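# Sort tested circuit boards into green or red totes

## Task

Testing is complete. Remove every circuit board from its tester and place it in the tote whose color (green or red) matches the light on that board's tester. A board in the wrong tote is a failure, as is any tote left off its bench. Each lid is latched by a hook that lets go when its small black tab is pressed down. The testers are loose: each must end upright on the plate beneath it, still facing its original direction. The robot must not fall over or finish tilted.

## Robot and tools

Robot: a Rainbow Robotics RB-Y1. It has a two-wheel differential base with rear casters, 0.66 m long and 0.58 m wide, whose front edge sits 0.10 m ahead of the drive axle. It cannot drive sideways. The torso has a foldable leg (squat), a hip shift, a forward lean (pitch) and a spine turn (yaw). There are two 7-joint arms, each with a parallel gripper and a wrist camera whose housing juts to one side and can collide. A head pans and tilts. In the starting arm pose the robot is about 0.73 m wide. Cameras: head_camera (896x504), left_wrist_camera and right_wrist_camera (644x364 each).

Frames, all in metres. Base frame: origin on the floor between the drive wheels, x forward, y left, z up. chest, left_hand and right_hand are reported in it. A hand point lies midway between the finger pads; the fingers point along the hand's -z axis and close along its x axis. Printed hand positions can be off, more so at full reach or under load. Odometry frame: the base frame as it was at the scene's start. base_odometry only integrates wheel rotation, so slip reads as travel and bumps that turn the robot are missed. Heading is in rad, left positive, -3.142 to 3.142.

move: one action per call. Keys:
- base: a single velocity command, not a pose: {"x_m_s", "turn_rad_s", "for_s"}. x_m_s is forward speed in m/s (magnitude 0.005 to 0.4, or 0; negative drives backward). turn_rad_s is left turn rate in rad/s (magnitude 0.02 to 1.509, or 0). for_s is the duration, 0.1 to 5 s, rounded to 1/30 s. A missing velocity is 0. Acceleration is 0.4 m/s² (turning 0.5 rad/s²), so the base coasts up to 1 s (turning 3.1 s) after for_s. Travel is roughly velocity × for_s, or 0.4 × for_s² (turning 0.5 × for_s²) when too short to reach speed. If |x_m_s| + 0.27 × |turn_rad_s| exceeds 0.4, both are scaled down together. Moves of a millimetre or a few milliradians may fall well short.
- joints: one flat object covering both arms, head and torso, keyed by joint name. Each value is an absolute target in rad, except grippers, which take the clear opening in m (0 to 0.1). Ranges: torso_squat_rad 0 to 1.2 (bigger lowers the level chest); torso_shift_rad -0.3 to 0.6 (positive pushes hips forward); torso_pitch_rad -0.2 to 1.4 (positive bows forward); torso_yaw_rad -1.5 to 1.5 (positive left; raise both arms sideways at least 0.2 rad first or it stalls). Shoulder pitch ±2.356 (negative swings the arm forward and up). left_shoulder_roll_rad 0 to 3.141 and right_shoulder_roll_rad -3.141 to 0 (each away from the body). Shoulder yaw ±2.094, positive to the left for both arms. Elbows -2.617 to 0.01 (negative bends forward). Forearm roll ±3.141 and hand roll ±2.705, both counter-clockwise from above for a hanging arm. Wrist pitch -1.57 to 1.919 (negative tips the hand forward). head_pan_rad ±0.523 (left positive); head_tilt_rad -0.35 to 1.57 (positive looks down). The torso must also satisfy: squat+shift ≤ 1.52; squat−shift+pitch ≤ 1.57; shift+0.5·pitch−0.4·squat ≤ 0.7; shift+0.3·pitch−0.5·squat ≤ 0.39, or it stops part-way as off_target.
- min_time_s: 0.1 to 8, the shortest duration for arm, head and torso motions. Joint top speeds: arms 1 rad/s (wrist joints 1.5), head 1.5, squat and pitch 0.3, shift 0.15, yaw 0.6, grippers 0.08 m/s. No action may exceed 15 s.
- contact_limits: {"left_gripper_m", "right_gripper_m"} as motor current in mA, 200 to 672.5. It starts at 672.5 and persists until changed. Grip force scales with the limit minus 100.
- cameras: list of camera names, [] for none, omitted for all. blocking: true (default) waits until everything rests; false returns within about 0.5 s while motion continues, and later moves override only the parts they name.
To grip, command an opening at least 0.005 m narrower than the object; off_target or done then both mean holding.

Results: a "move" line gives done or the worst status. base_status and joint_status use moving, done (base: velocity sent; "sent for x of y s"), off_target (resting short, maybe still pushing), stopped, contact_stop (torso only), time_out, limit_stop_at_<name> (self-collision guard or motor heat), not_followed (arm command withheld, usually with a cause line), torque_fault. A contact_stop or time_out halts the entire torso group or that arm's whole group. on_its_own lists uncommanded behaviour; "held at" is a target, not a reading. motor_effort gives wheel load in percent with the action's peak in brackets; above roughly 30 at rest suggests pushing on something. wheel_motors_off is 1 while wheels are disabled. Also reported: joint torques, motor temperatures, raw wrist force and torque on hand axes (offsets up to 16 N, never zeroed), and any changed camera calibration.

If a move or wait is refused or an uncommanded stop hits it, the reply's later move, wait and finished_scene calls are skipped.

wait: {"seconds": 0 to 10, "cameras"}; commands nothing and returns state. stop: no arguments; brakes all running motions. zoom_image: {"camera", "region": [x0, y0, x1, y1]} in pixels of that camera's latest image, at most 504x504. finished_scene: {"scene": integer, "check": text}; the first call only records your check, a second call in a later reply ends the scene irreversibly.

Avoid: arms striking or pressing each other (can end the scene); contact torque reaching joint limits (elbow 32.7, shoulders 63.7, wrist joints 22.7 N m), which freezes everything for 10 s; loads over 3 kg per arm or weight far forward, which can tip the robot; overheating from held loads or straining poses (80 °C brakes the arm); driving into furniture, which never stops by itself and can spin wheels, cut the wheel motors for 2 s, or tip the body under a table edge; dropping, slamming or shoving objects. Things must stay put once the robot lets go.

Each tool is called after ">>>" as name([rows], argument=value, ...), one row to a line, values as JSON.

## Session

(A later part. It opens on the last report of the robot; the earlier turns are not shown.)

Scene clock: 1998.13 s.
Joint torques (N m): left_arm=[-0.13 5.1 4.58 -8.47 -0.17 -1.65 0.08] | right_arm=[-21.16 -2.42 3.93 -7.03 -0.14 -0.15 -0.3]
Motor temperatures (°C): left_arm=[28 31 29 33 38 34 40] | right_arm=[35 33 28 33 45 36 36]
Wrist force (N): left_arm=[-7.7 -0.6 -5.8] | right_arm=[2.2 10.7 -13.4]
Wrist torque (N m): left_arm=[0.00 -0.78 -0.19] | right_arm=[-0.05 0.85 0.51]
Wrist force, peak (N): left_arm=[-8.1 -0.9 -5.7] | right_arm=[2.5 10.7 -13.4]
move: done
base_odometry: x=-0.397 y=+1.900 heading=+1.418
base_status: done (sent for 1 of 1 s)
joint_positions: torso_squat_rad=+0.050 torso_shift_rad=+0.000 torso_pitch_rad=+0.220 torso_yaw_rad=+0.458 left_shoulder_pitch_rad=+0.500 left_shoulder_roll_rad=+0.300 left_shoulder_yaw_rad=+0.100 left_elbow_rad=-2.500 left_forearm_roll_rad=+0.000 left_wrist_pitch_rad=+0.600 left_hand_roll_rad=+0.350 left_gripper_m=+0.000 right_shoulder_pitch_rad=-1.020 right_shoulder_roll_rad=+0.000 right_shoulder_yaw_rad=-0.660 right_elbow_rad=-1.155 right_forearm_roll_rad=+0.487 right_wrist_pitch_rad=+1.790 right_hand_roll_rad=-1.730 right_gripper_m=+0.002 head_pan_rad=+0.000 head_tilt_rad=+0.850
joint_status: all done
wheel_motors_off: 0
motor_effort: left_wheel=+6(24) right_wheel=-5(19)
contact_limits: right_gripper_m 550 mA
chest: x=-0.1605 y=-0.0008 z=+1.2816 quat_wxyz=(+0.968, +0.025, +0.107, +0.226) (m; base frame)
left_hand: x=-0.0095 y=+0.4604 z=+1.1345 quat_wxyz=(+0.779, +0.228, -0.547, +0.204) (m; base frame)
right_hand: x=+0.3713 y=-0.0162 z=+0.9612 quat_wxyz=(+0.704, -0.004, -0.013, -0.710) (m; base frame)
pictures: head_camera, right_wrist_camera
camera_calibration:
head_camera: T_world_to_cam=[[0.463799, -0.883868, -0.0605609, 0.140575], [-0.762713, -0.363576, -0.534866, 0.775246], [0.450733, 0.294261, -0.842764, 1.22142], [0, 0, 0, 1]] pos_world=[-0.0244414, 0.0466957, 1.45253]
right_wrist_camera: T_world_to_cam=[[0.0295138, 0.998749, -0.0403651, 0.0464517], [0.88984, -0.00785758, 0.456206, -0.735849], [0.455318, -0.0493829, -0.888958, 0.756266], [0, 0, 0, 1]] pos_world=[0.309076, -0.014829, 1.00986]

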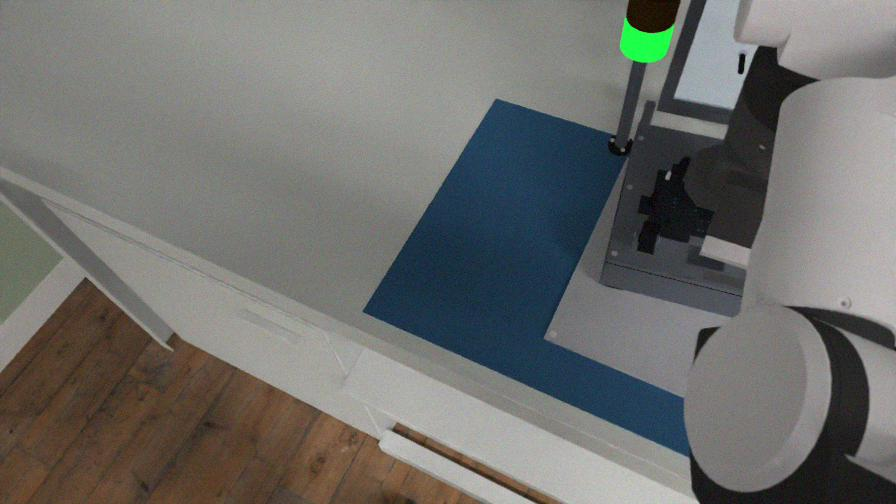

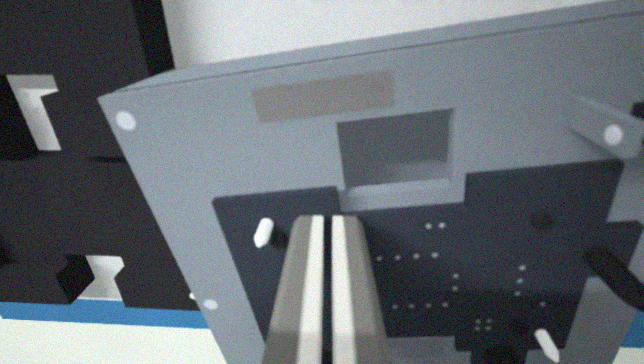

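>>> move(joints={"right_elbow_rad":-1.3,"right_wrist_pitch_rad":1.85,"right_gripper_m":0.05,"right_hand_roll_rad":-1.64}, cameras=[])

>>> move(base={"x_m_s":0.05,"for_s":1.36}, cameras=[])

>>> move(joints={"right_elbow_rad":-1.155,"right_wrist_pitch_rad":1.79}, cameras=["right_wrist_camera"])

Scene clock: 2006.73 s.
Joint torques (N m): left_arm=[0.23 5.16 4.42 -8.42 -0.22 -1.65 0.06] | right_arm=[-20.56 -3.6 4.19 -7.09 -0.17 -0.17 0.13]
Motor temperatures (°C): left_arm=[28 31 29 33 38 34 40] | right_arm=[36 33 28 33 45 36 36]
Wrist force (N): left_arm=[-7.8 -0.7 -5.6] | right_arm=[2.6 10.2 -12.9]
Wrist torque (N m): left_arm=[0.02 -0.79 -0.21] | right_arm=[-0.02 0.88 0.52]
Wrist force, peak (N): left_arm=[-8.0 -0.6 -5.8] | right_arm=[2.1 10.5 -13.5]
move: done
base_odometry: x=-0.397 y=+1.900 heading=+1.418
base_status: not commanded
joint_positions: torso_squat_rad=+0.050 torso_shift_rad=+0.000 torso_pitch_rad=+0.220 torso_yaw_rad=+0.458 left_shoulder_pitch_rad=+0.500 left_shoulder_roll_rad=+0.300 left_shoulder_yaw_rad=+0.100 left_elbow_rad=-2.500 left_forearm_roll_rad=+0.000 left_wrist_pitch_rad=+0.600 left_hand_roll_rad=+0.350 left_gripper_m=+0.000 right_shoulder_pitch_rad=-1.020 right_shoulder_roll_rad=+0.000 right_shoulder_yaw_rad=-0.660 right_elbow_rad=-1.300 right_forearm_roll_rad=+0.487 right_wrist_pitch_rad=+1.850 right_hand_roll_rad=-1.640 right_gripper_m=+0.050 head_pan_rad=+0.000 head_tilt_rad=+0.850
joint_status: all done
wheel_motors_off: 0
motor_effort: left_wheel=+7(8) right_wheel=-5(6)
contact_limits: right_gripper_m 550 mA
chest: x=-0.1606 y=-0.0008 z=+1.2816 quat_wxyz=(+0.968, +0.025, +0.107, +0.226) (m; base frame)
left_hand: x=-0.0095 y=+0.4604 z=+1.1345 quat_wxyz=(+0.779, +0.228, -0.547, +0.204) (m; base frame)
right_hand: x=+0.3833 y=-0.0277 z=+0.9948 quat_wxyz=(+0.712, +0.028, -0.028, -0.701) (m; base frame)
pictures: none
No camera images: "cameras" was empty.

Scene clock: 2008.80 s.
Joint torques (N m): left_arm=[-0.03 4.82 4.4 -8.5 -0.21 -1.62 0.08] | right_arm=[-20.64 -3.47 4.32 -7.01 -0.11 -0.13 0.01]
Motor temperatures (°C): left_arm=[28 31 29 33 38 34 40] | right_arm=[36 33 28 33 45 36 36]
Wrist force (N): left_arm=[-8.1 -0.9 -5.6] | right_arm=[2.2 10.1 -13.0]
Wrist torque (N m): left_arm=[0.04 -0.83 -0.19] | right_arm=[-0.01 0.83 0.50]
Wrist force, peak (N): left_arm=[-7.9 -0.9 -5.9] | right_arm=[2.2 10.4 -13.6]
move: done
base_odometry: x=-0.387 y=+1.968 heading=+1.417
base_status: done (sent for 1.37 of 1.37 s)
joint_positions: torso_squat_rad=+0.050 torso_shift_rad=+0.000 torso_pitch_rad=+0.220 torso_yaw_rad=+0.458 left_shoulder_pitch_rad=+0.500 left_shoulder_roll_rad=+0.300 left_shoulder_yaw_rad=+0.100 left_elbow_rad=-2.500 left_forearm_roll_rad=+0.000 left_wrist_pitch_rad=+0.600 left_hand_roll_rad=+0.350 left_gripper_m=+0.000 right_shoulder_pitch_rad=-1.020 right_shoulder_roll_rad=+0.000 right_shoulder_yaw_rad=-0.660 right_elbow_rad=-1.300 right_forearm_roll_rad=+0.487 right_wrist_pitch_rad=+1.850 right_hand_roll_rad=-1.640 right_gripper_m=+0.050 head_pan_rad=+0.000 head_tilt_rad=+0.850
joint_status: not commanded
wheel_motors_off: 0
motor_effort: left_wheel=-6(25) right_wheel=+2(17)
contact_limits: right_gripper_m 550 mA
chest: x=-0.1606 y=-0.0008 z=+1.2816 quat_wxyz=(+0.968, +0.025, +0.107, +0.226) (m; base frame)
left_hand: x=-0.0095 y=+0.4604 z=+1.1345 quat_wxyz=(+0.779, +0.228, -0.547, +0.204) (m; base frame)
right_hand: x=+0.3833 y=-0.0277 z=+0.9948 quat_wxyz=(+0.712, +0.028, -0.028, -0.701) (m; base frame)
pictures: none
No camera images: "cameras" was empty.

Scene clock: 2009.87 s.
Joint torques (N m): left_arm=[-0.22 5.11 4.39 -8.49 -0.23 -1.63 0.09] | right_arm=[-19.19 -2.89 2.88 -6.45 -0.11 0.05 0.06]
Motor temperatures (°C): left_arm=[28 31 29 33 38 34 40] | right_arm=[36 33 28 33 45 36 36]
Wrist force (N): left_arm=[-7.8 -1.0 -5.5] | right_arm=[2.1 10.6 -13.1]
Wrist torque (N m): left_arm=[0.05 -0.80 -0.19] | right_arm=[-0.05 0.83 0.52]
Wrist force, peak (N): left_arm=[-7.7 -1.0 -6.2] | right_arm=[1.5 9.5 -15.2]
move: done
base_odometry: x=-0.387 y=+1.967 heading=+1.417
base_status: not commanded
joint_positions: torso_squat_rad=+0.050 torso_shift_rad=+0.000 torso_pitch_rad=+0.220 torso_yaw_rad=+0.458 left_shoulder_pitch_rad=+0.500 left_shoulder_roll_rad=+0.300 left_shoulder_yaw_rad=+0.100 left_elbow_rad=-2.500 left_forearm_roll_rad=+0.000 left_wrist_pitch_rad=+0.600 left_hand_roll_rad=+0.350 left_gripper_m=+0.000 right_shoulder_pitch_rad=-1.021 right_shoulder_roll_rad=+0.000 right_shoulder_yaw_rad=-0.660 right_elbow_rad=-1.155 right_forearm_roll_rad=+0.487 right_wrist_pitch_rad=+1.790 right_hand_roll_rad=-1.640 right_gripper_m=+0.050 head_pan_rad=+0.000 head_tilt_rad=+0.850
joint_status: all done
wheel_motors_off: 0
motor_effort: left_wheel=-4(10) right_wheel=+6(10)
contact_limits: right_gripper_m 550 mA
chest: x=-0.1606 y=-0.0008 z=+1.2816 quat_wxyz=(+0.968, +0.025, +0.107, +0.226) (m; base frame)
left_hand: x=-0.0095 y=+0.4604 z=+1.1345 quat_wxyz=(+0.779, +0.228, -0.547, +0.204) (m; base frame)
right_hand: x=+0.3715 y=-0.0160 z=+0.9615 quat_wxyz=(+0.735, -0.004, -0.013, -0.678) (m; base frame)
pictures: right_wrist_camera
camera_calibration:
right_wrist_camera: T_world_to_cam=[[-0.0605764, 0.997307, -0.0413345, 0.0806371], [0.887536, 0.0727651, 0.454955, -0.732791], [0.456738, -0.00912629, -0.889554, 0.757159], [0, 0, 0, 1]] pos_world=[0.309441, -0.0201883, 1.01025]

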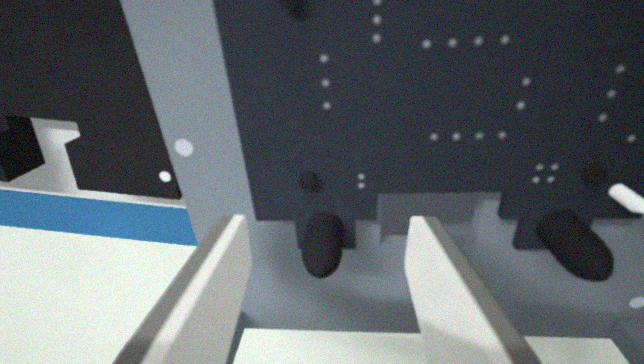

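>>> move(joints={"right_gripper_m":0.002}, cameras=["right_wrist_camera"])

>>> move(base={"x_m_s":-0.05,"for_s":1.0}, joints={"right_hand_roll_rad":-1.73}, min_time_s=1.2, cameras=["right_wrist_camera"])

Scene clock: 2015.53 s.
Joint torques (N m): left_arm=[0.06 5.19 4.56 -8.39 -0.27 -1.64 0.04] | right_arm=[-20.48 -0.9 3.41 -6.34 -1.8 -0.37 -0.08]
Motor temperatures (°C): left_arm=[28 31 29 33 38 34 40] | right_arm=[36 33 28 33 45 36 36]
Wrist force (N): left_arm=[-7.9 -0.7 -5.6] | right_arm=[10.6 9.9 -9.5]
Wrist torque (N m): left_arm=[0.00 -0.82 -0.18] | right_arm=[-0.08 0.76 0.52]
Wrist force, peak (N): left_arm=[-8.0 -0.8 -5.8] | right_arm=[11.6 10.1 -11.0]
move: off_target
base_odometry: x=-0.387 y=+1.967 heading=+1.417
base_status: not commanded
joint_positions: torso_squat_rad=+0.050 torso_shift_rad=+0.000 torso_pitch_rad=+0.220 torso_yaw_rad=+0.458 left_shoulder_pitch_rad=+0.500 left_shoulder_roll_rad=+0.300 left_shoulder_yaw_rad=+0.100 left_elbow_rad=-2.500 left_forearm_roll_rad=+0.000 left_wrist_pitch_rad=+0.600 left_hand_roll_rad=+0.350 left_gripper_m=+0.000 right_shoulder_pitch_rad=-1.020 right_shoulder_roll_rad=-0.001 right_shoulder_yaw_rad=-0.660 right_elbow_rad=-1.155 right_forearm_roll_rad=+0.487 right_wrist_pitch_rad=+1.790 right_hand_roll_rad=-1.640 right_gripper_m=+0.010 head_pan_rad=+0.000 head_tilt_rad=+0.850
joint_status: right_gripper_m off_target (ended at +0.010, target +0.002)
wheel_motors_off: 0
motor_effort: left_wheel=-4(5) right_wheel=+5(7)
contact_limits: right_gripper_m 550 mA
chest: x=-0.1606 y=-0.0009 z=+1.2816 quat_wxyz=(+0.968, +0.025, +0.107, +0.226) (m; base frame)
left_hand: x=-0.0095 y=+0.4603 z=+1.1345 quat_wxyz=(+0.779, +0.228, -0.548, +0.204) (m; base frame)
right_hand: x=+0.3716 y=-0.0165 z=+0.9614 quat_wxyz=(+0.735, -0.004, -0.013, -0.678) (m; base frame)
pictures: right_wrist_camera
camera_calibration:
right_wrist_camera: T_world_to_cam=[[-0.0599092, 0.997318, -0.0420461, 0.0816101], [0.887604, 0.0724955, 0.454866, -0.73272], [0.456695, -0.0100696, -0.889567, 0.757072], [0, 0, 0, 1]] pos_world=[0.309504, -0.0206489, 1.01019]

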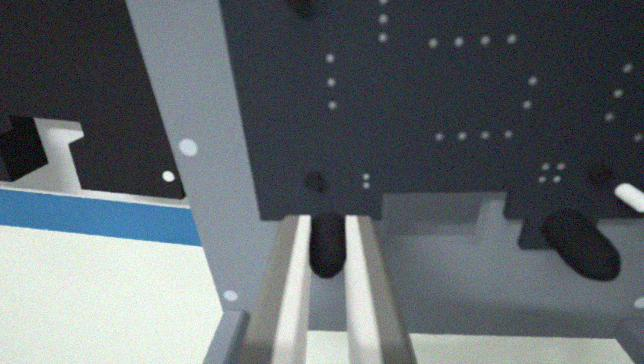

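Scene clock: 2017.17 s.
Joint torques (N m): left_arm=[0.25 4.89 4.56 -8.49 -0.16 -1.64 0.02] | right_arm=[-16.33 1.27 2.78 -4.02 -0.95 0.46 -0.15]
Motor temperatures (°C): left_arm=[28 31 29 33 38 34 40] | right_arm=[36 33 28 33 45 36 36]
Wrist force (N): left_arm=[-7.9 -0.7 -5.3] | right_arm=[4.6 13.8 -5.1]
Wrist torque (N m): left_arm=[0.00 -0.80 -0.19] | right_arm=[0.11 0.74 0.41]
Wrist force, peak (N): left_arm=[-8.0 -1.0 -5.8] | right_arm=[2.2 32.9 -3.8]
move: done
base_odometry: x=-0.395 y=+1.918 heading=+1.417
base_status: done (sent for 1 of 1 s)
joint_positions: torso_squat_rad=+0.050 torso_shift_rad=+0.000 torso_pitch_rad=+0.220 torso_yaw_rad=+0.458 left_shoulder_pitch_rad=+0.500 left_shoulder_roll_rad=+0.300 left_shoulder_yaw_rad=+0.100 left_elbow_rad=-2.500 left_forearm_roll_rad=+0.000 left_wrist_pitch_rad=+0.600 left_hand_roll_rad=+0.350 left_gripper_m=+0.000 right_shoulder_pitch_rad=-1.021 right_shoulder_roll_rad=-0.001 right_shoulder_yaw_rad=-0.660 right_elbow_rad=-1.156 right_forearm_roll_rad=+0.487 right_wrist_pitch_rad=+1.790 right_hand_roll_rad=-1.730 right_gripper_m=+0.010 head_pan_rad=+0.000 head_tilt_rad=+0.850
joint_status: all done
wheel_motors_off: 0
motor_effort: left_wheel=+4(25) right_wheel=+0(17)
contact_limits: right_gripper_m 550 mA
chest: x=-0.1607 y=-0.0008 z=+1.2816 quat_wxyz=(+0.968, +0.025, +0.107, +0.226) (m; base frame)
left_hand: x=-0.0096 y=+0.4604 z=+1.1345 quat_wxyz=(+0.779, +0.228, -0.548, +0.204) (m; base frame)
right_hand: x=+0.3721 y=-0.0164 z=+0.9622 quat_wxyz=(+0.704, -0.003, -0.014, -0.710) (m; base frame)
pictures: right_wrist_camera
camera_calibration:
right_wrist_camera: T_world_to_cam=[[0.0301404, 0.998732, -0.0403168, 0.0463729], [0.888563, -0.00829974, 0.458679, -0.73888], [0.457763, -0.0496488, -0.887687, 0.754718], [0, 0, 0, 1]] pos_world=[0.309663, -0.0149758, 1.01073]

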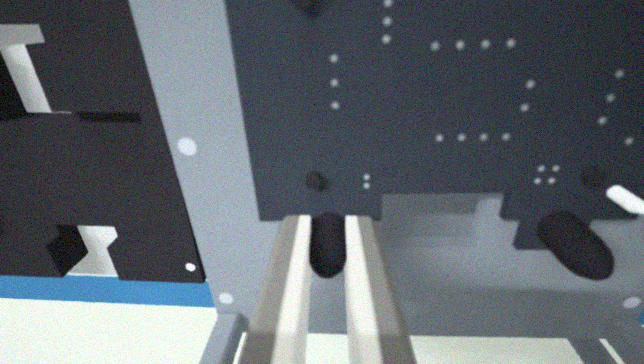

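Moved well. Angle now looks aligned with the fixture. Move +.3 cm? Release and look.

>>> move(joints={"right_gripper_m":0.05}, cameras=[])

>>> move(joints={"right_elbow_rad":-1.5,"right_wrist_pitch_rad":1.9}, cameras=[])

>>> move(joints={"torso_yaw_rad":0.1,"right_elbow_rad":-1.9}, cameras=[])

>>> move(joints={"torso_yaw_rad":0,"right_shoulder_pitch_rad":-0.3,"right_elbow_rad":-2.2}, cameras=["head_camera"])

>>> zoom_image(camera="head_camera", region=[280, 80, 700, 380])

Scene clock: 2027.47 s.
Joint torques (N m): left_arm=[-0.05 5.09 4.37 -8.38 -0.25 -1.64 0] | right_arm=[-19.12 -1.51 2.49 -6.36 -0.23 0.07 -0.18]
Motor temperatures (°C): left_arm=[28 31 29 33 38 34 40] | right_arm=[36 33 28 33 45 36 36]
Wrist force (N): left_arm=[-7.6 -1.1 -5.6] | right_arm=[2.2 10.3 -12.9]
Wrist torque (N m): left_arm=[0.07 -0.78 -0.20] | right_arm=[-0.03 0.87 0.52]
Wrist force, peak (N): left_arm=[-7.9 -0.7 -6.0] | right_arm=[2.5 10.5 -13.2]
move: done
base_odometry: x=-0.395 y=+1.918 heading=+1.417
base_status: not commanded
joint_positions: torso_squat_rad=+0.050 torso_shift_rad=+0.000 torso_pitch_rad=+0.220 torso_yaw_rad=+0.458 left_shoulder_pitch_rad=+0.500 left_shoulder_roll_rad=+0.300 left_shoulder_yaw_rad=+0.100 left_elbow_rad=-2.500 left_forearm_roll_rad=+0.000 left_wrist_pitch_rad=+0.600 left_hand_roll_rad=+0.350 left_gripper_m=+0.000 right_shoulder_pitch_rad=-1.021 right_shoulder_roll_rad=-0.001 right_shoulder_yaw_rad=-0.660 right_elbow_rad=-1.155 right_forearm_roll_rad=+0.487 right_wrist_pitch_rad=+1.790 right_hand_roll_rad=-1.730 right_gripper_m=+0.050 head_pan_rad=+0.000 head_tilt_rad=+0.850
joint_status: all done
wheel_motors_off: 0
motor_effort: left_wheel=+4(4) right_wheel=-2(2)
contact_limits: right_gripper_m 550 mA
chest: x=-0.1606 y=-0.0008 z=+1.2816 quat_wxyz=(+0.968, +0.025, +0.107, +0.226) (m; base frame)
left_hand: x=-0.0095 y=+0.4604 z=+1.1345 quat_wxyz=(+0.779, +0.228, -0.548, +0.204) (m; base frame)
right_hand: x=+0.3716 y=-0.0161 z=+0.9616 quat_wxyz=(+0.704, -0.003, -0.014, -0.710) (m; base frame)
pictures: none
No camera images: "cameras" was empty.

Scene clock: 2028.43 s.
Joint torques (N m): left_arm=[-0.17 5.01 4.61 -8.42 -0.25 -1.6 0.05] | right_arm=[-19.46 -3.69 3.42 -6.6 -0.23 -0.48 -0.15]
Motor temperatures (°C): left_arm=[28 31 29 33 38 34 40] | right_arm=[36 33 28 33 45 36 36]
Wrist force (N): left_arm=[-7.9 -0.9 -5.3] | right_arm=[2.8 9.3 -12.8]
Wrist torque (N m): left_arm=[0.04 -0.80 -0.19] | right_arm=[0.02 0.89 0.50]
Wrist force, peak (N): left_arm=[-7.8 -0.6 -5.9] | right_arm=[2.0 10.4 -13.6]
move: done
base_odometry: x=-0.395 y=+1.918 heading=+1.417
base_status: not commanded
joint_positions: torso_squat_rad=+0.050 torso_shift_rad=+0.000 torso_pitch_rad=+0.220 torso_yaw_rad=+0.458 left_shoulder_pitch_rad=+0.500 left_shoulder_roll_rad=+0.300 left_shoulder_yaw_rad=+0.100 left_elbow_rad=-2.500 left_forearm_roll_rad=+0.000 left_wrist_pitch_rad=+0.600 left_hand_roll_rad=+0.350 left_gripper_m=+0.000 right_shoulder_pitch_rad=-1.020 right_shoulder_roll_rad=+0.000 right_shoulder_yaw_rad=-0.660 right_elbow_rad=-1.500 right_forearm_roll_rad=+0.487 right_wrist_pitch_rad=+1.900 right_hand_roll_rad=-1.730 right_gripper_m=+0.050 head_pan_rad=+0.000 head_tilt_rad=+0.850
joint_status: all done
wheel_motors_off: 0
motor_effort: left_wheel=+2(4) right_wheel=-1(3)
contact_limits: right_gripper_m 550 mA
chest: x=-0.1606 y=-0.0008 z=+1.2816 quat_wxyz=(+0.968, +0.025, +0.107, +0.226) (m; base frame)
left_hand: x=-0.0095 y=+0.4604 z=+1.1345 quat_wxyz=(+0.779, +0.228, -0.548, +0.204) (m; base frame)
right_hand: x=+0.3991 y=-0.0450 z=+1.0423 quat_wxyz=(+0.644, +0.089, -0.053, -0.758) (m; base frame)
pictures: none
No camera images: "cameras" was empty.

Scene clock: 2029.83 s.
Joint torques (N m): left_arm=[0.22 4.07 3.67 -8.79 -0.2 -1.71 0.04] | right_arm=[-16.99 -5.85 3.51 -5.26 -0.27 -1.06 -0.15]
Motor temperatures (°C): left_arm=[28 31 29 33 38 34 40] | right_arm=[36 33 28 33 45 36 36]
Wrist force (N): left_arm=[-7.6 -0.3 -5.7] | right_arm=[3.1 7.4 -12.0]
Wrist torque (N m): left_arm=[0.01 -0.77 -0.17] | right_arm=[0.14 0.89 0.51]
Wrist force, peak (N): left_arm=[-7.8 -0.8 -6.1] | right_arm=[2.3 9.1 -13.5]
move: done
base_odometry: x=-0.395 y=+1.918 heading=+1.417
base_status: not commanded
joint_positions: torso_squat_rad=+0.050 torso_shift_rad=+0.000 torso_pitch_rad=+0.220 torso_yaw_rad=+0.100 left_shoulder_pitch_rad=+0.500 left_shoulder_roll_rad=+0.300 left_shoulder_yaw_rad=+0.100 left_elbow_rad=-2.500 left_forearm_roll_rad=+0.000 left_wrist_pitch_rad=+0.600 left_hand_roll_rad=+0.350 left_gripper_m=+0.000 right_shoulder_pitch_rad=-1.020 right_shoulder_roll_rad=+0.000 right_shoulder_yaw_rad=-0.660 right_elbow_rad=-1.900 right_forearm_roll_rad=+0.487 right_wrist_pitch_rad=+1.900 right_hand_roll_rad=-1.730 right_gripper_m=+0.050 head_pan_rad=+0.000 head_tilt_rad=+0.850
joint_status: all done
wheel_motors_off: 0
motor_effort: left_wheel=+2(4) right_wheel=-1(4)
contact_limits: right_gripper_m 550 mA
chest: x=-0.1606 y=-0.0008 z=+1.2816 quat_wxyz=(+0.993, +0.006, +0.110, +0.050) (m; base frame)
left_hand: x=+0.1371 y=+0.3683 z=+1.1016 quat_wxyz=(+0.811, +0.099, -0.570, +0.086) (m; base frame)
right_hand: x=+0.3545 y=-0.2940 z=+1.1599 quat_wxyz=(+0.417, +0.195, -0.206, -0.864) (m; base frame)
pictures: none
No camera images: "cameras" was empty.

Scene clock: 2031.17 s.
Joint torques (N m): left_arm=[0.37 4.06 3.71 -8.91 -0.14 -1.68 0.08] | right_arm=[-8.6 -6.38 0.24 -7.59 0.5 -0.7 -0.22]
Motor temperatures (°C): left_arm=[28 31 29 33 38 34 40] | right_arm=[36 33 28 33 45 36 36]
Wrist force (N): left_arm=[-7.5 -0.4 -6.1] | right_arm=[0.8 8.1 -12.4]
Wrist torque (N m): left_arm=[0.00 -0.77 -0.20] | right_arm=[0.09 0.76 0.49]
Wrist force, peak (N): left_arm=[-7.9 -0.5 -6.1] | right_arm=[1.4 8.0 -13.1]
move: done
base_odometry: x=-0.395 y=+1.918 heading=+1.417
base_status: not commanded
joint_positions: torso_squat_rad=+0.050 torso_shift_rad=+0.000 torso_pitch_rad=+0.220 torso_yaw_rad=+0.000 left_shoulder_pitch_rad=+0.500 left_shoulder_roll_rad=+0.300 left_shoulder_yaw_rad=+0.100 left_elbow_rad=-2.500 left_forearm_roll_rad=+0.000 left_wrist_pitch_rad=+0.600 left_hand_roll_rad=+0.350 left_gripper_m=+0.000 right_shoulder_pitch_rad=-0.300 right_shoulder_roll_rad=+0.000 right_shoulder_yaw_rad=-0.660 right_elbow_rad=-2.200 right_forearm_roll_rad=+0.487 right_wrist_pitch_rad=+1.900 right_hand_roll_rad=-1.730 right_gripper_m=+0.050 head_pan_rad=+0.000 head_tilt_rad=+0.850
joint_status: all done
wheel_motors_off: 0
motor_effort: left_wheel=+3(5) right_wheel=-2(5)
contact_limits: right_gripper_m 550 mA
chest: x=-0.1605 y=-0.0008 z=+1.2816 quat_wxyz=(+0.994, +0.000, +0.110, +0.000) (m; base frame)
left_hand: x=+0.1714 y=+0.3335 z=+1.0939 quat_wxyz=(+0.815, +0.063, -0.574, +0.053) (m; base frame)
right_hand: x=+0.0864 y=-0.4662 z=+1.0190 quat_wxyz=(+0.289, -0.068, -0.241, -0.924) (m; base frame)
pictures: head_camera
camera_calibration:
head_camera: T_world_to_cam=[[0.0355039, -0.998755, 0.0350368, -0.0507991], [-0.856689, -0.0484693, -0.513551, 0.73309], [0.51461, -0.0117826, -0.857343, 1.25011], [0, 0, 0, 1]] pos_world=[-0.0134882, -0.000473923, 1.45004]

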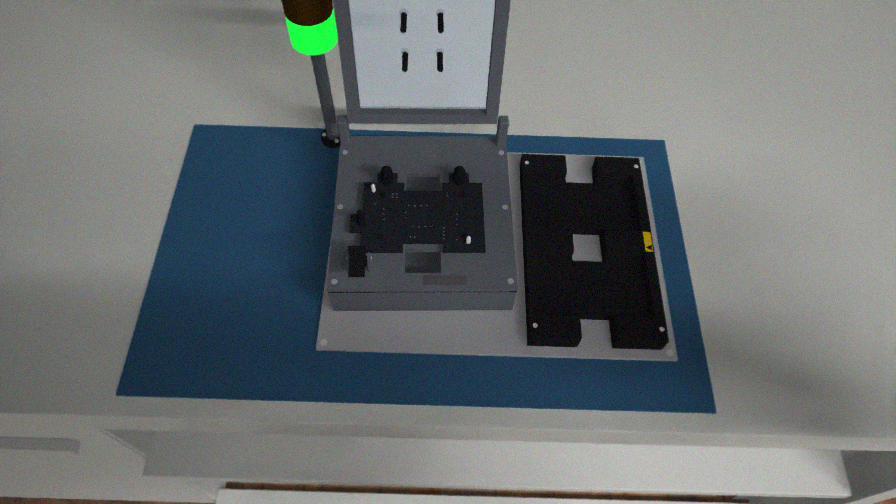

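Scaled by 1.200 from the camera's 896x504 image, which has a finer 1280x720 frame.

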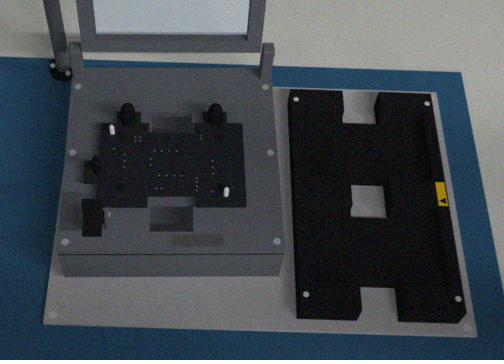

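>>> move(joints={"right_shoulder_pitch_rad":0.3,"right_shoulder_yaw_rad":-0.2,"right_elbow_rad":-2.3,"right_forearm_roll_rad":0,"right_wrist_pitch_rad":0.6,"right_hand_roll_rad":0,"right_gripper_m":0}, cameras=[])

>>> move(base={"x_m_s":-0.3,"for_s":2.5}, joints={"torso_pitch_rad":0.05,"head_tilt_rad":0.5}, cameras=[])

>>> move(base={"turn_rad_s":-0.8,"for_s":1.77}, cameras=["head_camera"])

Scene clock: 2039.97 s.
Joint torques (N m): left_arm=[0.48 3.87 3.57 -8.91 -0.13 -1.72 0.05] | right_arm=[-1.89 -1.98 -1.47 -9.74 0.27 -1.63 -0.34]
Motor temperatures (°C): left_arm=[28 31 29 33 38 34 40] | right_arm=[35 33 28 33 45 36 36]
Wrist force (N): left_arm=[-7.5 -0.1 -5.7] | right_arm=[-3.9 11.4 -8.7]
Wrist torque (N m): left_arm=[-0.02 -0.75 -0.18] | right_arm=[-0.12 0.49 0.47]
Wrist force, peak (N): left_arm=[-7.8 -0.1 -6.1] | right_arm=[-3.8 12.4 -8.8]
move: done
base_odometry: x=-0.395 y=+1.918 heading=+1.417
base_status: not commanded
joint_positions: torso_squat_rad=+0.050 torso_shift_rad=+0.000 torso_pitch_rad=+0.220 torso_yaw_rad=+0.000 left_shoulder_pitch_rad=+0.500 left_shoulder_roll_rad=+0.300 left_shoulder_yaw_rad=+0.100 left_elbow_rad=-2.500 left_forearm_roll_rad=+0.000 left_wrist_pitch_rad=+0.600 left_hand_roll_rad=+0.350 left_gripper_m=+0.000 right_shoulder_pitch_rad=+0.300 right_shoulder_roll_rad=+0.000 right_shoulder_yaw_rad=-0.200 right_elbow_rad=-2.300 right_forearm_roll_rad=+0.000 right_wrist_pitch_rad=+0.600 right_hand_roll_rad=+0.000 right_gripper_m=+0.000 head_pan_rad=+0.000 head_tilt_rad=+0.850
joint_status: all done
wheel_motors_off: 0
motor_effort: left_wheel=+3(4) right_wheel=-3(5)
contact_limits: right_gripper_m 550 mA
chest: x=-0.1605 y=-0.0008 z=+1.2816 quat_wxyz=(+0.994, +0.000, +0.110, +0.000) (m; base frame)
left_hand: x=+0.1714 y=+0.3335 z=+1.0939 quat_wxyz=(+0.815, +0.063, -0.574, +0.053) (m; base frame)
right_hand: x=+0.2031 y=-0.3590 z=+1.0548 quat_wxyz=(+0.817, -0.130, -0.557, -0.075) (m; base frame)
pictures: none
No camera images: "cameras" was empty.

Scene clock: 2043.80 s.
Joint torques (N m): left_arm=[-2.02 4.33 3.73 -8.76 -0.07 -1.77 -0.01] | right_arm=[-4.78 -2.12 -0.92 -9.59 0.38 -1.81 -0.26]
Motor temperatures (°C): left_arm=[28 31 29 33 38 34 40] | right_arm=[35 33 28 33 45 36 36]
Wrist force (N): left_arm=[-7.7 0.0 -5.0] | right_arm=[-4.0 11.3 -8.1]
Wrist torque (N m): left_arm=[0.01 -0.76 -0.17] | right_arm=[-0.13 0.50 0.48]
Wrist force, peak (N): left_arm=[-7.8 -0.4 -6.4] | right_arm=[-3.7 11.7 -9.5]
move: done
base_odometry: x=-0.510 y=+1.177 heading=+1.416
base_status: done (sent for 2.5 of 2.5 s)
joint_positions: torso_squat_rad=+0.050 torso_shift_rad=+0.000 torso_pitch_rad=+0.050 torso_yaw_rad=+0.000 left_shoulder_pitch_rad=+0.500 left_shoulder_roll_rad=+0.300 left_shoulder_yaw_rad=+0.100 left_elbow_rad=-2.500 left_forearm_roll_rad=+0.000 left_wrist_pitch_rad=+0.600 left_hand_roll_rad=+0.350 left_gripper_m=+0.000 right_shoulder_pitch_rad=+0.300 right_shoulder_roll_rad=+0.000 right_shoulder_yaw_rad=-0.200 right_elbow_rad=-2.300 right_forearm_roll_rad=+0.000 right_wrist_pitch_rad=+0.600 right_hand_roll_rad=+0.000 right_gripper_m=+0.000 head_pan_rad=+0.000 head_tilt_rad=+0.500
joint_status: all done
wheel_motors_off: 0
motor_effort: left_wheel=-4(21) right_wheel=+7(35)
contact_limits: right_gripper_m 550 mA
chest: x=-0.2126 y=-0.0008 z=+1.2887 quat_wxyz=(+1.000, +0.000, +0.025, +0.000) (m; base frame)
left_hand: x=+0.1464 y=+0.3335 z=+1.1598 quat_wxyz=(+0.763, +0.058, -0.641, +0.058) (m; base frame)
right_hand: x=+0.1841 y=-0.3591 z=+1.1266 quat_wxyz=(+0.767, -0.123, -0.624, -0.085) (m; base frame)
pictures: none
No camera images: "cameras" was empty.

Scene clock: 2047.47 s.
Joint torques (N m): left_arm=[-2.07 4.07 3.43 -8.64 -0.12 -1.69 0] | right_arm=[-4.5 -2.23 -0.91 -9.46 0.26 -1.88 -0.24]
Motor temperatures (°C): left_arm=[28 31 29 33 38 34 40] | right_arm=[35 33 28 33 45 36 36]
Wrist force (N): left_arm=[-7.6 0.1 -4.9] | right_arm=[-3.9 11.1 -7.9]
Wrist torque (N m): left_arm=[0.00 -0.75 -0.19] | right_arm=[-0.11 0.52 0.46]
Wrist force, peak (N): left_arm=[-8.2 -0.1 -5.2] | right_arm=[-3.9 11.4 -8.3]
move: done
base_odometry: x=-0.510 y=+1.177 heading=+0.004
base_status: done (sent for 1.77 of 1.77 s)
joint_positions: torso_squat_rad=+0.050 torso_shift_rad=+0.000 torso_pitch_rad=+0.050 torso_yaw_rad=+0.000 left_shoulder_pitch_rad=+0.500 left_shoulder_roll_rad=+0.300 left_shoulder_yaw_rad=+0.100 left_elbow_rad=-2.500 left_forearm_roll_rad=+0.000 left_wrist_pitch_rad=+0.600 left_hand_roll_rad=+0.350 left_gripper_m=+0.000 right_shoulder_pitch_rad=+0.300 right_shoulder_roll_rad=+0.000 right_shoulder_yaw_rad=-0.200 right_elbow_rad=-2.300 right_forearm_roll_rad=+0.000 right_wrist_pitch_rad=+0.600 right_hand_roll_rad=+0.000 right_gripper_m=+0.000 head_pan_rad=+0.000 head_tilt_rad=+0.500
joint_status: not commanded
wheel_motors_off: 0
motor_effort: left_wheel=+2(29) right_wheel=+0(30)
contact_limits: right_gripper_m 550 mA
chest: x=-0.2126 y=-0.0008 z=+1.2887 quat_wxyz=(+1.000, +0.000, +0.025, +0.000) (m; base frame)
left_hand: x=+0.1463 y=+0.3335 z=+1.1598 quat_wxyz=(+0.763, +0.058, -0.641, +0.058) (m; base frame)
right_hand: x=+0.1841 y=-0.3590 z=+1.1267 quat_wxyz=(+0.767, -0.123, -0.624, -0.085) (m; base frame)
pictures: head_camera
camera_calibration:
head_camera: T_world_to_cam=[[0.0129962, -0.998761, 0.0480321, -0.0716558], [-0.488329, -0.0482578, -0.871325, 1.26665], [0.872563, -0.0121315, -0.488351, 0.82296], [0, 0, 0, 1]] pos_world=[-0.0986118, -0.000457536, 1.509]

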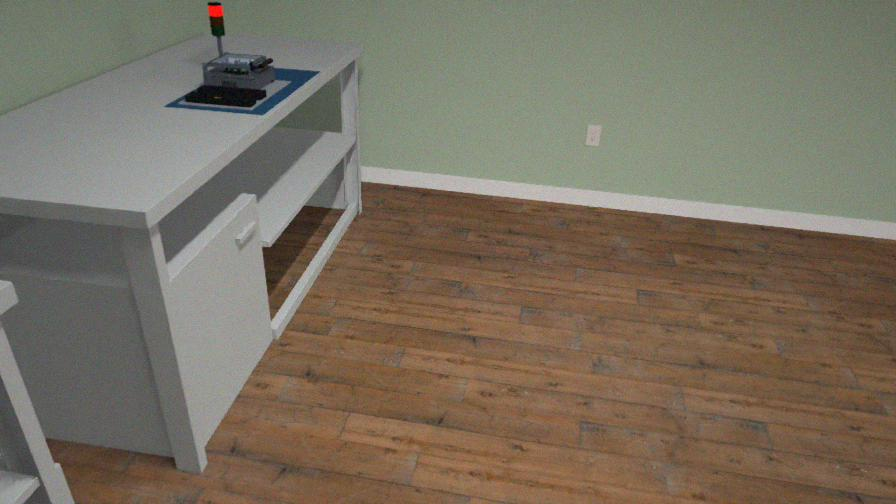

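>>> move(base={"x_m_s":0.4,"for_s":5}, cameras=[])

>>> move(base={"x_m_s":0.1,"for_s":1.0}, cameras=[])

>>> move(base={"turn_rad_s":0.8,"for_s":1.77}, cameras=["head_camera"])

Scene clock: 2062.07 s.
Joint torques (N m): left_arm=[-2.01 4.15 3.54 -8.75 -0.16 -1.91 0.06] | right_arm=[-4.76 -2.19 -0.97 -9.61 0.18 -1.84 -0.29]
Motor temperatures (°C): left_arm=[28 31 29 33 38 34 40] | right_arm=[35 33 28 33 45 36 36]
Wrist force (N): left_arm=[-7.9 0.0 -5.0] | right_arm=[-3.9 11.4 -8.1]
Wrist torque (N m): left_arm=[0.02 -0.78 -0.17] | right_arm=[-0.15 0.52 0.48]
Wrist force, peak (N): left_arm=[-8.2 0.0 -5.1] | right_arm=[-4.3 11.3 -8.4]
move: done
base_odometry: x=+1.490 y=+1.184 heading=+0.003
base_status: done (sent for 5 of 5 s)
joint_positions: torso_squat_rad=+0.050 torso_shift_rad=+0.000 torso_pitch_rad=+0.050 torso_yaw_rad=+0.000 left_shoulder_pitch_rad=+0.500 left_shoulder_roll_rad=+0.300 left_shoulder_yaw_rad=+0.100 left_elbow_rad=-2.500 left_forearm_roll_rad=+0.000 left_wrist_pitch_rad=+0.600 left_hand_roll_rad=+0.350 left_gripper_m=+0.000 right_shoulder_pitch_rad=+0.300 right_shoulder_roll_rad=+0.000 right_shoulder_yaw_rad=-0.200 right_elbow_rad=-2.300 right_forearm_roll_rad=+0.000 right_wrist_pitch_rad=+0.600 right_hand_roll_rad=+0.000 right_gripper_m=+0.000 head_pan_rad=+0.000 head_tilt_rad=+0.500
joint_status: not commanded
wheel_motors_off: 0
motor_effort: left_wheel=-4(30) right_wheel=+2(33)
contact_limits: right_gripper_m 550 mA
chest: x=-0.2125 y=-0.0008 z=+1.2887 quat_wxyz=(+1.000, +0.000, +0.025, +0.000) (m; base frame)
left_hand: x=+0.1464 y=+0.3335 z=+1.1598 quat_wxyz=(+0.763, +0.058, -0.641, +0.058) (m; base frame)
right_hand: x=+0.1842 y=-0.3590 z=+1.1266 quat_wxyz=(+0.767, -0.123, -0.624, -0.085) (m; base frame)
pictures: none
No camera images: "cameras" was empty.

Scene clock: 2063.60 s.
Joint torques (N m): left_arm=[-1.99 4.26 3.58 -8.77 -0.13 -1.77 0.07] | right_arm=[-4.57 -2.04 -0.96 -9.56 0.25 -1.87 -0.36]
Motor temperatures (°C): left_arm=[28 31 29 33 38 34 40] | right_arm=[35 33 28 33 45 36 36]
Wrist force (N): left_arm=[-8.0 -0.1 -5.1] | right_arm=[-4.0 11.3 -7.9]
Wrist torque (N m): left_arm=[0.00 -0.79 -0.19] | right_arm=[-0.13 0.50 0.47]
Wrist force, peak (N): left_arm=[-8.1 0.0 -5.3] | right_arm=[-3.8 11.3 -8.5]
move: done
base_odometry: x=+1.590 y=+1.184 heading=+0.003
base_status: done (sent for 1 of 1 s)
joint_positions: torso_squat_rad=+0.050 torso_shift_rad=+0.000 torso_pitch_rad=+0.050 torso_yaw_rad=+0.000 left_shoulder_pitch_rad=+0.500 left_shoulder_roll_rad=+0.300 left_shoulder_yaw_rad=+0.100 left_elbow_rad=-2.500 left_forearm_roll_rad=+0.000 left_wrist_pitch_rad=+0.600 left_hand_roll_rad=+0.350 left_gripper_m=+0.000 right_shoulder_pitch_rad=+0.300 right_shoulder_roll_rad=+0.000 right_shoulder_yaw_rad=-0.200 right_elbow_rad=-2.300 right_forearm_roll_rad=+0.000 right_wrist_pitch_rad=+0.600 right_hand_roll_rad=+0.000 right_gripper_m=+0.000 head_pan_rad=+0.000 head_tilt_rad=+0.500
joint_status: not commanded
wheel_motors_off: 0
motor_effort: left_wheel=-4(18) right_wheel=+1(27)
contact_limits: right_gripper_m 550 mA
chest: x=-0.2124 y=-0.0008 z=+1.2887 quat_wxyz=(+1.000, +0.000, +0.025, +0.000) (m; base frame)
left_hand: x=+0.1465 y=+0.3335 z=+1.1597 quat_wxyz=(+0.764, +0.058, -0.641, +0.058) (m; base frame)
right_hand: x=+0.1842 y=-0.3590 z=+1.1266 quat_wxyz=(+0.767, -0.124, -0.624, -0.085) (m; base frame)
pictures: none
No camera images: "cameras" was empty.

Scene clock: 2067.27 s.
Joint torques (N m): left_arm=[-2.11 4.14 3.58 -8.72 -0.09 -1.77 0.05] | right_arm=[-4.53 -1.98 -1.19 -9.74 0.25 -1.96 -0.26]
Motor temperatures (°C): left_arm=[28 31 29 33 38 34 40] | right_arm=[35 33 28 33 45 36 36]
Wrist force (N): left_arm=[-7.8 -0.1 -5.0] | right_arm=[-4.0 11.0 -7.8]
Wrist torque (N m): left_arm=[0.00 -0.77 -0.17] | right_arm=[-0.11 0.49 0.47]
Wrist force, peak (N): left_arm=[-8.1 -0.3 -5.2] | right_arm=[-4.3 11.5 -8.1]
move: done
base_odometry: x=+1.590 y=+1.184 heading=+1.416
base_status: done (sent for 1.77 of 1.77 s)
joint_positions: torso_squat_rad=+0.050 torso_shift_rad=+0.000 torso_pitch_rad=+0.050 torso_yaw_rad=+0.000 left_shoulder_pitch_rad=+0.500 left_shoulder_roll_rad=+0.300 left_shoulder_yaw_rad=+0.100 left_elbow_rad=-2.500 left_forearm_roll_rad=+0.000 left_wrist_pitch_rad=+0.600 left_hand_roll_rad=+0.350 left_gripper_m=+0.000 right_shoulder_pitch_rad=+0.300 right_shoulder_roll_rad=+0.000 right_shoulder_yaw_rad=-0.200 right_elbow_rad=-2.300 right_forearm_roll_rad=+0.000 right_wrist_pitch_rad=+0.600 right_hand_roll_rad=+0.000 right_gripper_m=+0.000 head_pan_rad=+0.000 head_tilt_rad=+0.500
joint_status: not commanded
wheel_motors_off: 0
motor_effort: left_wheel=+1(28) right_wheel=+4(27)
contact_limits: right_gripper_m 550 mA
chest: x=-0.2126 y=-0.0008 z=+1.2887 quat_wxyz=(+1.000, +0.000, +0.025, +0.000) (m; base frame)
left_hand: x=+0.1464 y=+0.3335 z=+1.1598 quat_wxyz=(+0.763, +0.058, -0.641, +0.058) (m; base frame)
right_hand: x=+0.1841 y=-0.3591 z=+1.1266 quat_wxyz=(+0.767, -0.123, -0.624, -0.085) (m; base frame)
pictures: head_camera
camera_calibration:
head_camera: T_world_to_cam=[[0.0130039, -0.998762, 0.0480193, -0.0716592], [-0.488444, -0.0482488, -0.87126, 1.26657], [0.872498, -0.0121249, -0.488466, 0.823048], [0, 0, 0, 1]] pos_world=[-0.0985292, -0.000480705, 1.50898]

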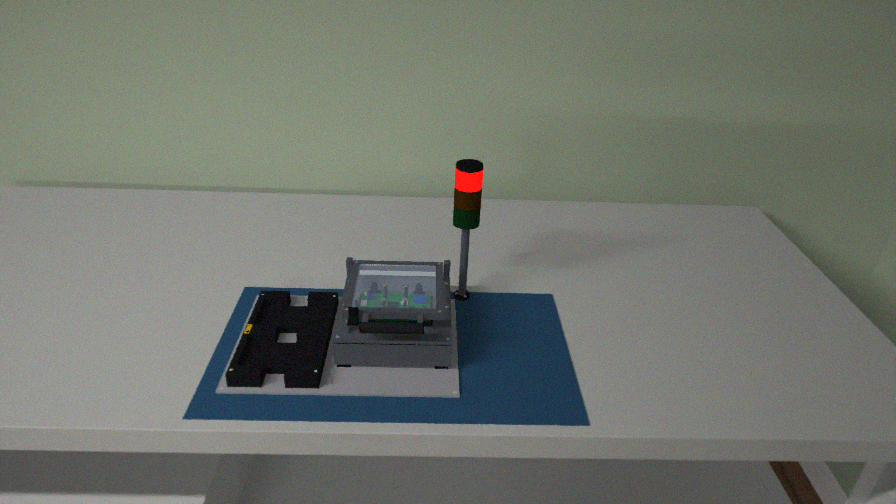

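>>> zoom_image(camera="head_camera", region=[320, 240, 480, 380])

>>> move(base={"turn_rad_s":0.195,"for_s":1.0}, cameras=[])

>>> move(base={"x_m_s":0.2,"for_s":1.92}, cameras=[])

>>> move(base={"turn_rad_s":-0.195,"for_s":1.0}, joints={"head_tilt_rad":0.85,"torso_pitch_rad":0.3}, cameras=["head_camera"])

Scaled by 3.150 from the camera's 896x504 image, which has a finer 1280x720 frame.

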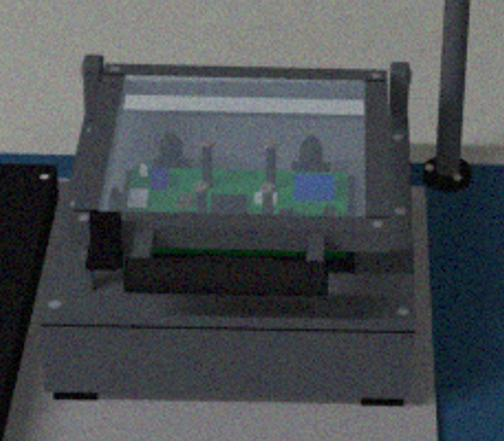

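Scene clock: 2079.60 s.
Joint torques (N m): left_arm=[-2.17 4.34 3.48 -8.8 -0.13 -1.75 0.06] | right_arm=[-4.7 -1.98 -0.7 -9.59 0.31 -1.89 -0.19]
Motor temperatures (°C): left_arm=[28 31 29 33 38 34 40] | right_arm=[35 33 28 33 45 36 36]
Wrist force (N): left_arm=[-8.0 -0.2 -4.9] | right_arm=[-4.1 11.1 -7.7]
Wrist torque (N m): left_arm=[0.01 -0.79 -0.18] | right_arm=[-0.10 0.50 0.48]
Wrist force, peak (N): left_arm=[-8.2 0.2 -5.4] | right_arm=[-4.4 11.6 -7.9]
move: done
base_odometry: x=+1.590 y=+1.184 heading=+1.611
base_status: done (sent for 1 of 1 s)
joint_positions: torso_squat_rad=+0.050 torso_shift_rad=+0.000 torso_pitch_rad=+0.050 torso_yaw_rad=+0.000 left_shoulder_pitch_rad=+0.500 left_shoulder_roll_rad=+0.300 left_shoulder_yaw_rad=+0.100 left_elbow_rad=-2.500 left_forearm_roll_rad=+0.000 left_wrist_pitch_rad=+0.600 left_hand_roll_rad=+0.350 left_gripper_m=+0.000 right_shoulder_pitch_rad=+0.300 right_shoulder_roll_rad=+0.000 right_shoulder_yaw_rad=-0.200 right_elbow_rad=-2.300 right_forearm_roll_rad=+0.000 right_wrist_pitch_rad=+0.600 right_hand_roll_rad=+0.000 right_gripper_m=+0.000 head_pan_rad=+0.000 head_tilt_rad=+0.500
joint_status: not commanded
wheel_motors_off: 0
motor_effort: left_wheel=+2(15) right_wheel=+3(26)
contact_limits: right_gripper_m 550 mA
chest: x=-0.2126 y=-0.0008 z=+1.2887 quat_wxyz=(+1.000, +0.000, +0.025, +0.000) (m; base frame)
left_hand: x=+0.1464 y=+0.3335 z=+1.1598 quat_wxyz=(+0.763, +0.058, -0.641, +0.058) (m; base frame)
right_hand: x=+0.1841 y=-0.3591 z=+1.1266 quat_wxyz=(+0.767, -0.123, -0.624, -0.085) (m; base frame)
pictures: none
No camera images: "cameras" was empty.

Scene clock: 2082.50 s.
Joint torques (N m): left_arm=[-1.77 4.34 3.68 -8.79 -0.06 -1.81 0.01] | right_arm=[-4.63 -2.09 -0.82 -9.55 0.25 -1.89 -0.23]
Motor temperatures (°C): left_arm=[28 31 29 33 38 34 40] | right_arm=[35 33 28 33 45 36 36]
Wrist force (N): left_arm=[-8.0 0.0 -4.9] | right_arm=[-4.1 11.1 -7.6]
Wrist torque (N m): left_arm=[0.00 -0.79 -0.16] | right_arm=[-0.10 0.50 0.46]
Wrist force, peak (N): left_arm=[-8.2 -0.1 -5.2] | right_arm=[-4.1 11.4 -8.4]
move: done
base_odometry: x=+1.575 y=+1.570 heading=+1.611
base_status: done (sent for 1.93 of 1.93 s)
joint_positions: torso_squat_rad=+0.050 torso_shift_rad=+0.000 torso_pitch_rad=+0.050 torso_yaw_rad=+0.000 left_shoulder_pitch_rad=+0.500 left_shoulder_roll_rad=+0.300 left_shoulder_yaw_rad=+0.100 left_elbow_rad=-2.500 left_forearm_roll_rad=+0.000 left_wrist_pitch_rad=+0.600 left_hand_roll_rad=+0.350 left_gripper_m=+0.000 right_shoulder_pitch_rad=+0.300 right_shoulder_roll_rad=+0.000 right_shoulder_yaw_rad=-0.200 right_elbow_rad=-2.300 right_forearm_roll_rad=+0.000 right_wrist_pitch_rad=+0.600 right_hand_roll_rad=+0.000 right_gripper_m=+0.000 head_pan_rad=+0.000 head_tilt_rad=+0.500
joint_status: not commanded
wheel_motors_off: 0
motor_effort: left_wheel=+2(29) right_wheel=-4(33)
contact_limits: right_gripper_m 550 mA
chest: x=-0.2125 y=-0.0008 z=+1.2887 quat_wxyz=(+1.000, +0.000, +0.025, +0.000) (m; base frame)
left_hand: x=+0.1464 y=+0.3335 z=+1.1598 quat_wxyz=(+0.763, +0.058, -0.641, +0.058) (m; base frame)
right_hand: x=+0.1842 y=-0.3591 z=+1.1266 quat_wxyz=(+0.767, -0.123, -0.624, -0.085) (m; base frame)
pictures: none
No camera images: "cameras" was empty.

Scene clock: 2084.23 s.
Joint torques (N m): left_arm=[1.51 3.87 3.67 -8.78 -0.15 -1.57 0.1] | right_arm=[-0.42 -2.25 -1.92 -9.59 0.37 -1.76 -0.29]
Motor temperatures (°C): left_arm=[28 31 29 33 38 34 40] | right_arm=[35 33 28 33 45 36 36]
Wrist force (N): left_arm=[-7.5 -0.4 -6.4] | right_arm=[-3.4 11.6 -9.3]
Wrist torque (N m): left_arm=[0.02 -0.75 -0.20] | right_arm=[-0.14 0.54 0.48]
Wrist force, peak (N): left_arm=[-7.6 -0.3 -6.7] | right_arm=[-3.8 11.7 -9.5]
move: done
base_odometry: x=+1.575 y=+1.570 heading=+1.417
base_status: done (sent for 1 of 1 s)
joint_positions: torso_squat_rad=+0.050 torso_shift_rad=+0.000 torso_pitch_rad=+0.300 torso_yaw_rad=+0.000 left_shoulder_pitch_rad=+0.500 left_shoulder_roll_rad=+0.300 left_shoulder_yaw_rad=+0.100 left_elbow_rad=-2.500 left_forearm_roll_rad=+0.000 left_wrist_pitch_rad=+0.600 left_hand_roll_rad=+0.350 left_gripper_m=+0.000 right_shoulder_pitch_rad=+0.300 right_shoulder_roll_rad=+0.000 right_shoulder_yaw_rad=-0.200 right_elbow_rad=-2.300 right_forearm_roll_rad=+0.000 right_wrist_pitch_rad=+0.600 right_hand_roll_rad=+0.000 right_gripper_m=+0.000 head_pan_rad=+0.000 head_tilt_rad=+0.850
joint_status: all done
wheel_motors_off: 0
motor_effort: left_wheel=-1(28) right_wheel=-3(26)
contact_limits: right_gripper_m 550 mA
chest: x=-0.1366 y=-0.0007 z=+1.2752 quat_wxyz=(+0.989, +0.000, +0.149, +0.000) (m; base frame)
left_hand: x=+0.1793 y=+0.3336 z=+1.0616 quat_wxyz=(+0.837, +0.065, -0.540, +0.050) (m; base frame)
right_hand: x=+0.2078 y=-0.3590 z=+1.0201 quat_wxyz=(+0.839, -0.133, -0.524, -0.069) (m; base frame)
pictures: head_camera
camera_calibration:
head_camera: T_world_to_cam=[[0.0383189, -0.998749, 0.0321377, -0.0472906], [-0.895033, -0.0486055, -0.443343, 0.655595], [0.44435, -0.0117759, -0.895776, 1.27173], [0, 0, 0, 1]] pos_world=[0.0234977, -0.000390191, 1.43136]

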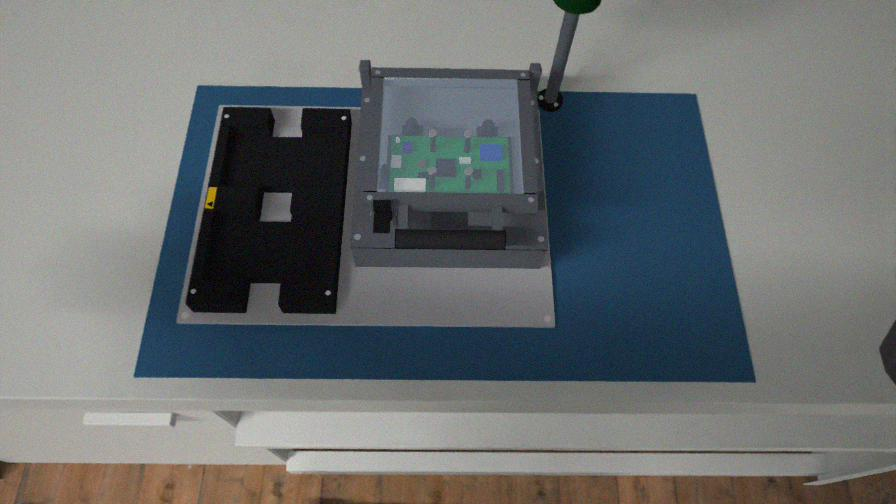

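>>> move(base={"x_m_s":0.05,"for_s":0.2}, joints={"torso_pitch_rad":0.35,"left_shoulder_pitch_rad":-0.3,"left_shoulder_roll_rad":0,"left_shoulder_yaw_rad":-0.29,"left_elbow_rad":-2.35,"left_wrist_pitch_rad":1.56,"right_shoulder_pitch_rad":0.4,"right_gripper_m":0}, cameras=["left_wrist_camera"])

>>> move(joints={"left_elbow_rad":-2.23}, cameras=["left_wrist_camera","head_camera"])

Scene clock: 2097.43 s.
Joint torques (N m): left_arm=[-7.29 -2.94 0.02 -7.13 0.22 -1.57 0.07] | right_arm=[1.51 -2.16 -2.13 -9.46 0.24 -1.73 -0.26]
Motor temperatures (°C): left_arm=[28 31 29 33 38 34 40] | right_arm=[34 33 28 33 45 36 36]
Wrist force (N): left_arm=[-5.6 1.6 -8.9] | right_arm=[-3.0 11.5 -9.9]
Wrist torque (N m): left_arm=[-0.08 -0.63 -0.19] | right_arm=[-0.12 0.57 0.46]
Wrist force, peak (N): left_arm=[-6.1 0.6 -8.9] | right_arm=[-3.3 11.8 -10.4]
move: done
base_odometry: x=+1.576 y=+1.580 heading=+1.416
base_status: done (sent for 0.2 of 0.2 s)
joint_positions: torso_squat_rad=+0.050 torso_shift_rad=+0.000 torso_pitch_rad=+0.350 torso_yaw_rad=+0.000 left_shoulder_pitch_rad=-0.300 left_shoulder_roll_rad=+0.000 left_shoulder_yaw_rad=-0.290 left_elbow_rad=-2.350 left_forearm_roll_rad=+0.000 left_wrist_pitch_rad=+1.560 left_hand_roll_rad=+0.350 left_gripper_m=+0.000 right_shoulder_pitch_rad=+0.400 right_shoulder_roll_rad=+0.000 right_shoulder_yaw_rad=-0.200 right_elbow_rad=-2.300 right_forearm_roll_rad=+0.000 right_wrist_pitch_rad=+0.600 right_hand_roll_rad=+0.000 right_gripper_m=+0.000 head_pan_rad=+0.000 head_tilt_rad=+0.850
joint_status: all done
wheel_motors_off: 0
motor_effort: left_wheel=+0(32) right_wheel=+3(28)
contact_limits: right_gripper_m 550 mA
chest: x=-0.1219 y=-0.0008 z=+1.2703 quat_wxyz=(+0.985, +0.000, +0.174, +0.000) (m; base frame)
left_hand: x=+0.2543 y=+0.0633 z=+1.0428 quat_wxyz=(+0.934, -0.146, -0.327, -0.012) (m; base frame)
right_hand: x=+0.1707 y=-0.3723 z=+0.9731 quat_wxyz=(+0.872, -0.151, -0.460, -0.070) (m; base frame)
pictures: left_wrist_camera
camera_calibration:
left_wrist_camera: T_world_to_cam=[[0.794831, 0.0849316, 0.600858, -0.835441], [-0.383828, -0.696562, 0.606198, -0.456187], [0.47002, -0.712452, -0.521051, 0.538002], [0, 0, 0, 1]] pos_world=[0.236065, 0.136493, 1.05885]

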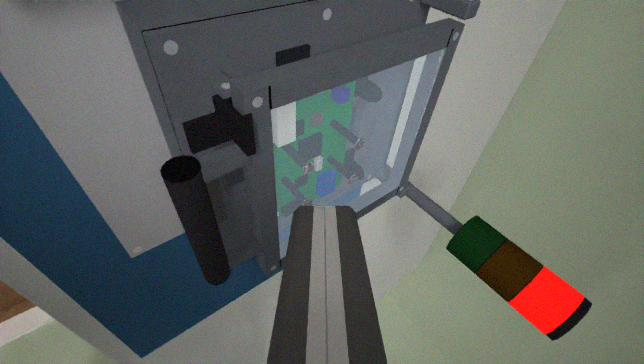

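Scene clock: 2098.13 s.
Joint torques (N m): left_arm=[-7.97 -3.16 0.21 -8.17 0.24 -1.24 0.07] | right_arm=[1.48 -2.23 -2.6 -9.29 0.32 -1.73 -0.29]
Motor temperatures (°C): left_arm=[28 31 29 33 38 34 40] | right_arm=[34 33 28 33 45 36 36]
Wrist force (N): left_arm=[-5.1 1.3 -9.0] | right_arm=[-2.8 12.0 -10.1]
Wrist torque (N m): left_arm=[-0.07 -0.61 -0.20] | right_arm=[-0.15 0.58 0.45]
Wrist force, peak (N): left_arm=[-5.9 1.5 -9.8] | right_arm=[-3.1 11.9 -10.3]
move: done
base_odometry: x=+1.576 y=+1.580 heading=+1.416
base_status: not commanded
joint_positions: torso_squat_rad=+0.050 torso_shift_rad=+0.000 torso_pitch_rad=+0.350 torso_yaw_rad=+0.000 left_shoulder_pitch_rad=-0.300 left_shoulder_roll_rad=+0.000 left_shoulder_yaw_rad=-0.290 left_elbow_rad=-2.230 left_forearm_roll_rad=+0.000 left_wrist_pitch_rad=+1.560 left_hand_roll_rad=+0.350 left_gripper_m=+0.000 right_shoulder_pitch_rad=+0.400 right_shoulder_roll_rad=+0.000 right_shoulder_yaw_rad=-0.200 right_elbow_rad=-2.300 right_forearm_roll_rad=+0.000 right_wrist_pitch_rad=+0.600 right_hand_roll_rad=+0.000 right_gripper_m=+0.000 head_pan_rad=+0.000 head_tilt_rad=+0.850
joint_status: all done
wheel_motors_off: 0
motor_effort: left_wheel=+1(2) right_wheel=+2(4)
contact_limits: right_gripper_m 550 mA
chest: x=-0.1219 y=-0.0008 z=+1.2703 quat_wxyz=(+0.985, +0.000, +0.174, +0.000) (m; base frame)
left_hand: x=+0.2483 y=+0.0640 z=+0.9990 quat_wxyz=(+0.953, -0.126, -0.274, -0.013) (m; base frame)
right_hand: x=+0.1707 y=-0.3723 z=+0.9731 quat_wxyz=(+0.872, -0.151, -0.460, -0.070) (m; base frame)
pictures: head_camera, left_wrist_camera
camera_calibration:
head_camera: T_world_to_cam=[[0.0398942, -0.998748, 0.0301759, -0.0450161], [-0.91607, -0.0486186, -0.398061, 0.606436], [0.39903, -0.0117629, -0.916862, 1.28205], [0, 0, 0, 1]] pos_world=[0.045756, -0.00039493, 1.41822]
left_wrist_camera: T_world_to_cam=[[0.857114, 0.055715, 0.512105, -0.729329], [-0.319203, -0.722822, 0.612893, -0.452535], [0.404308, -0.688784, -0.601757, 0.613887], [0, 0, 0, 1]] pos_world=[0.232468, 0.136368, 1.02026]

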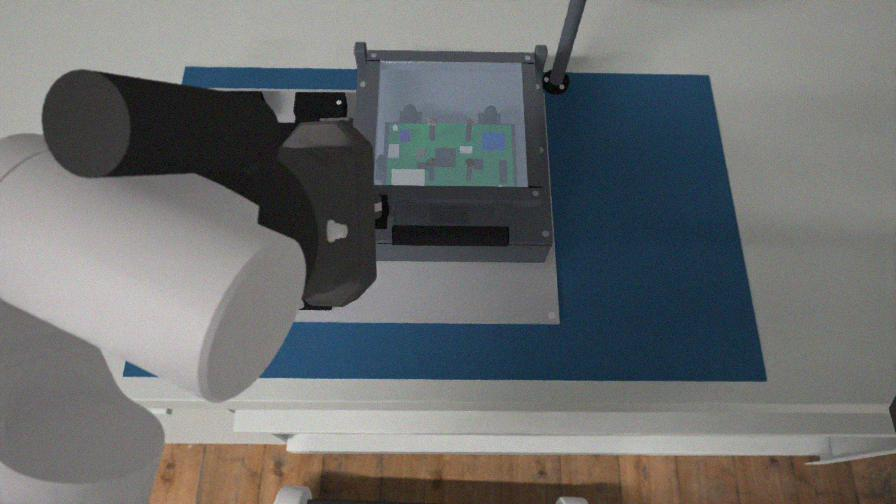

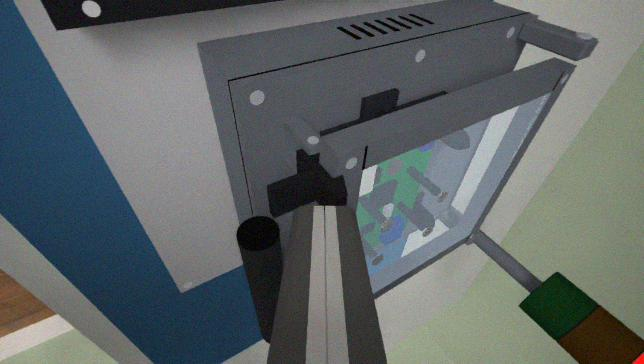

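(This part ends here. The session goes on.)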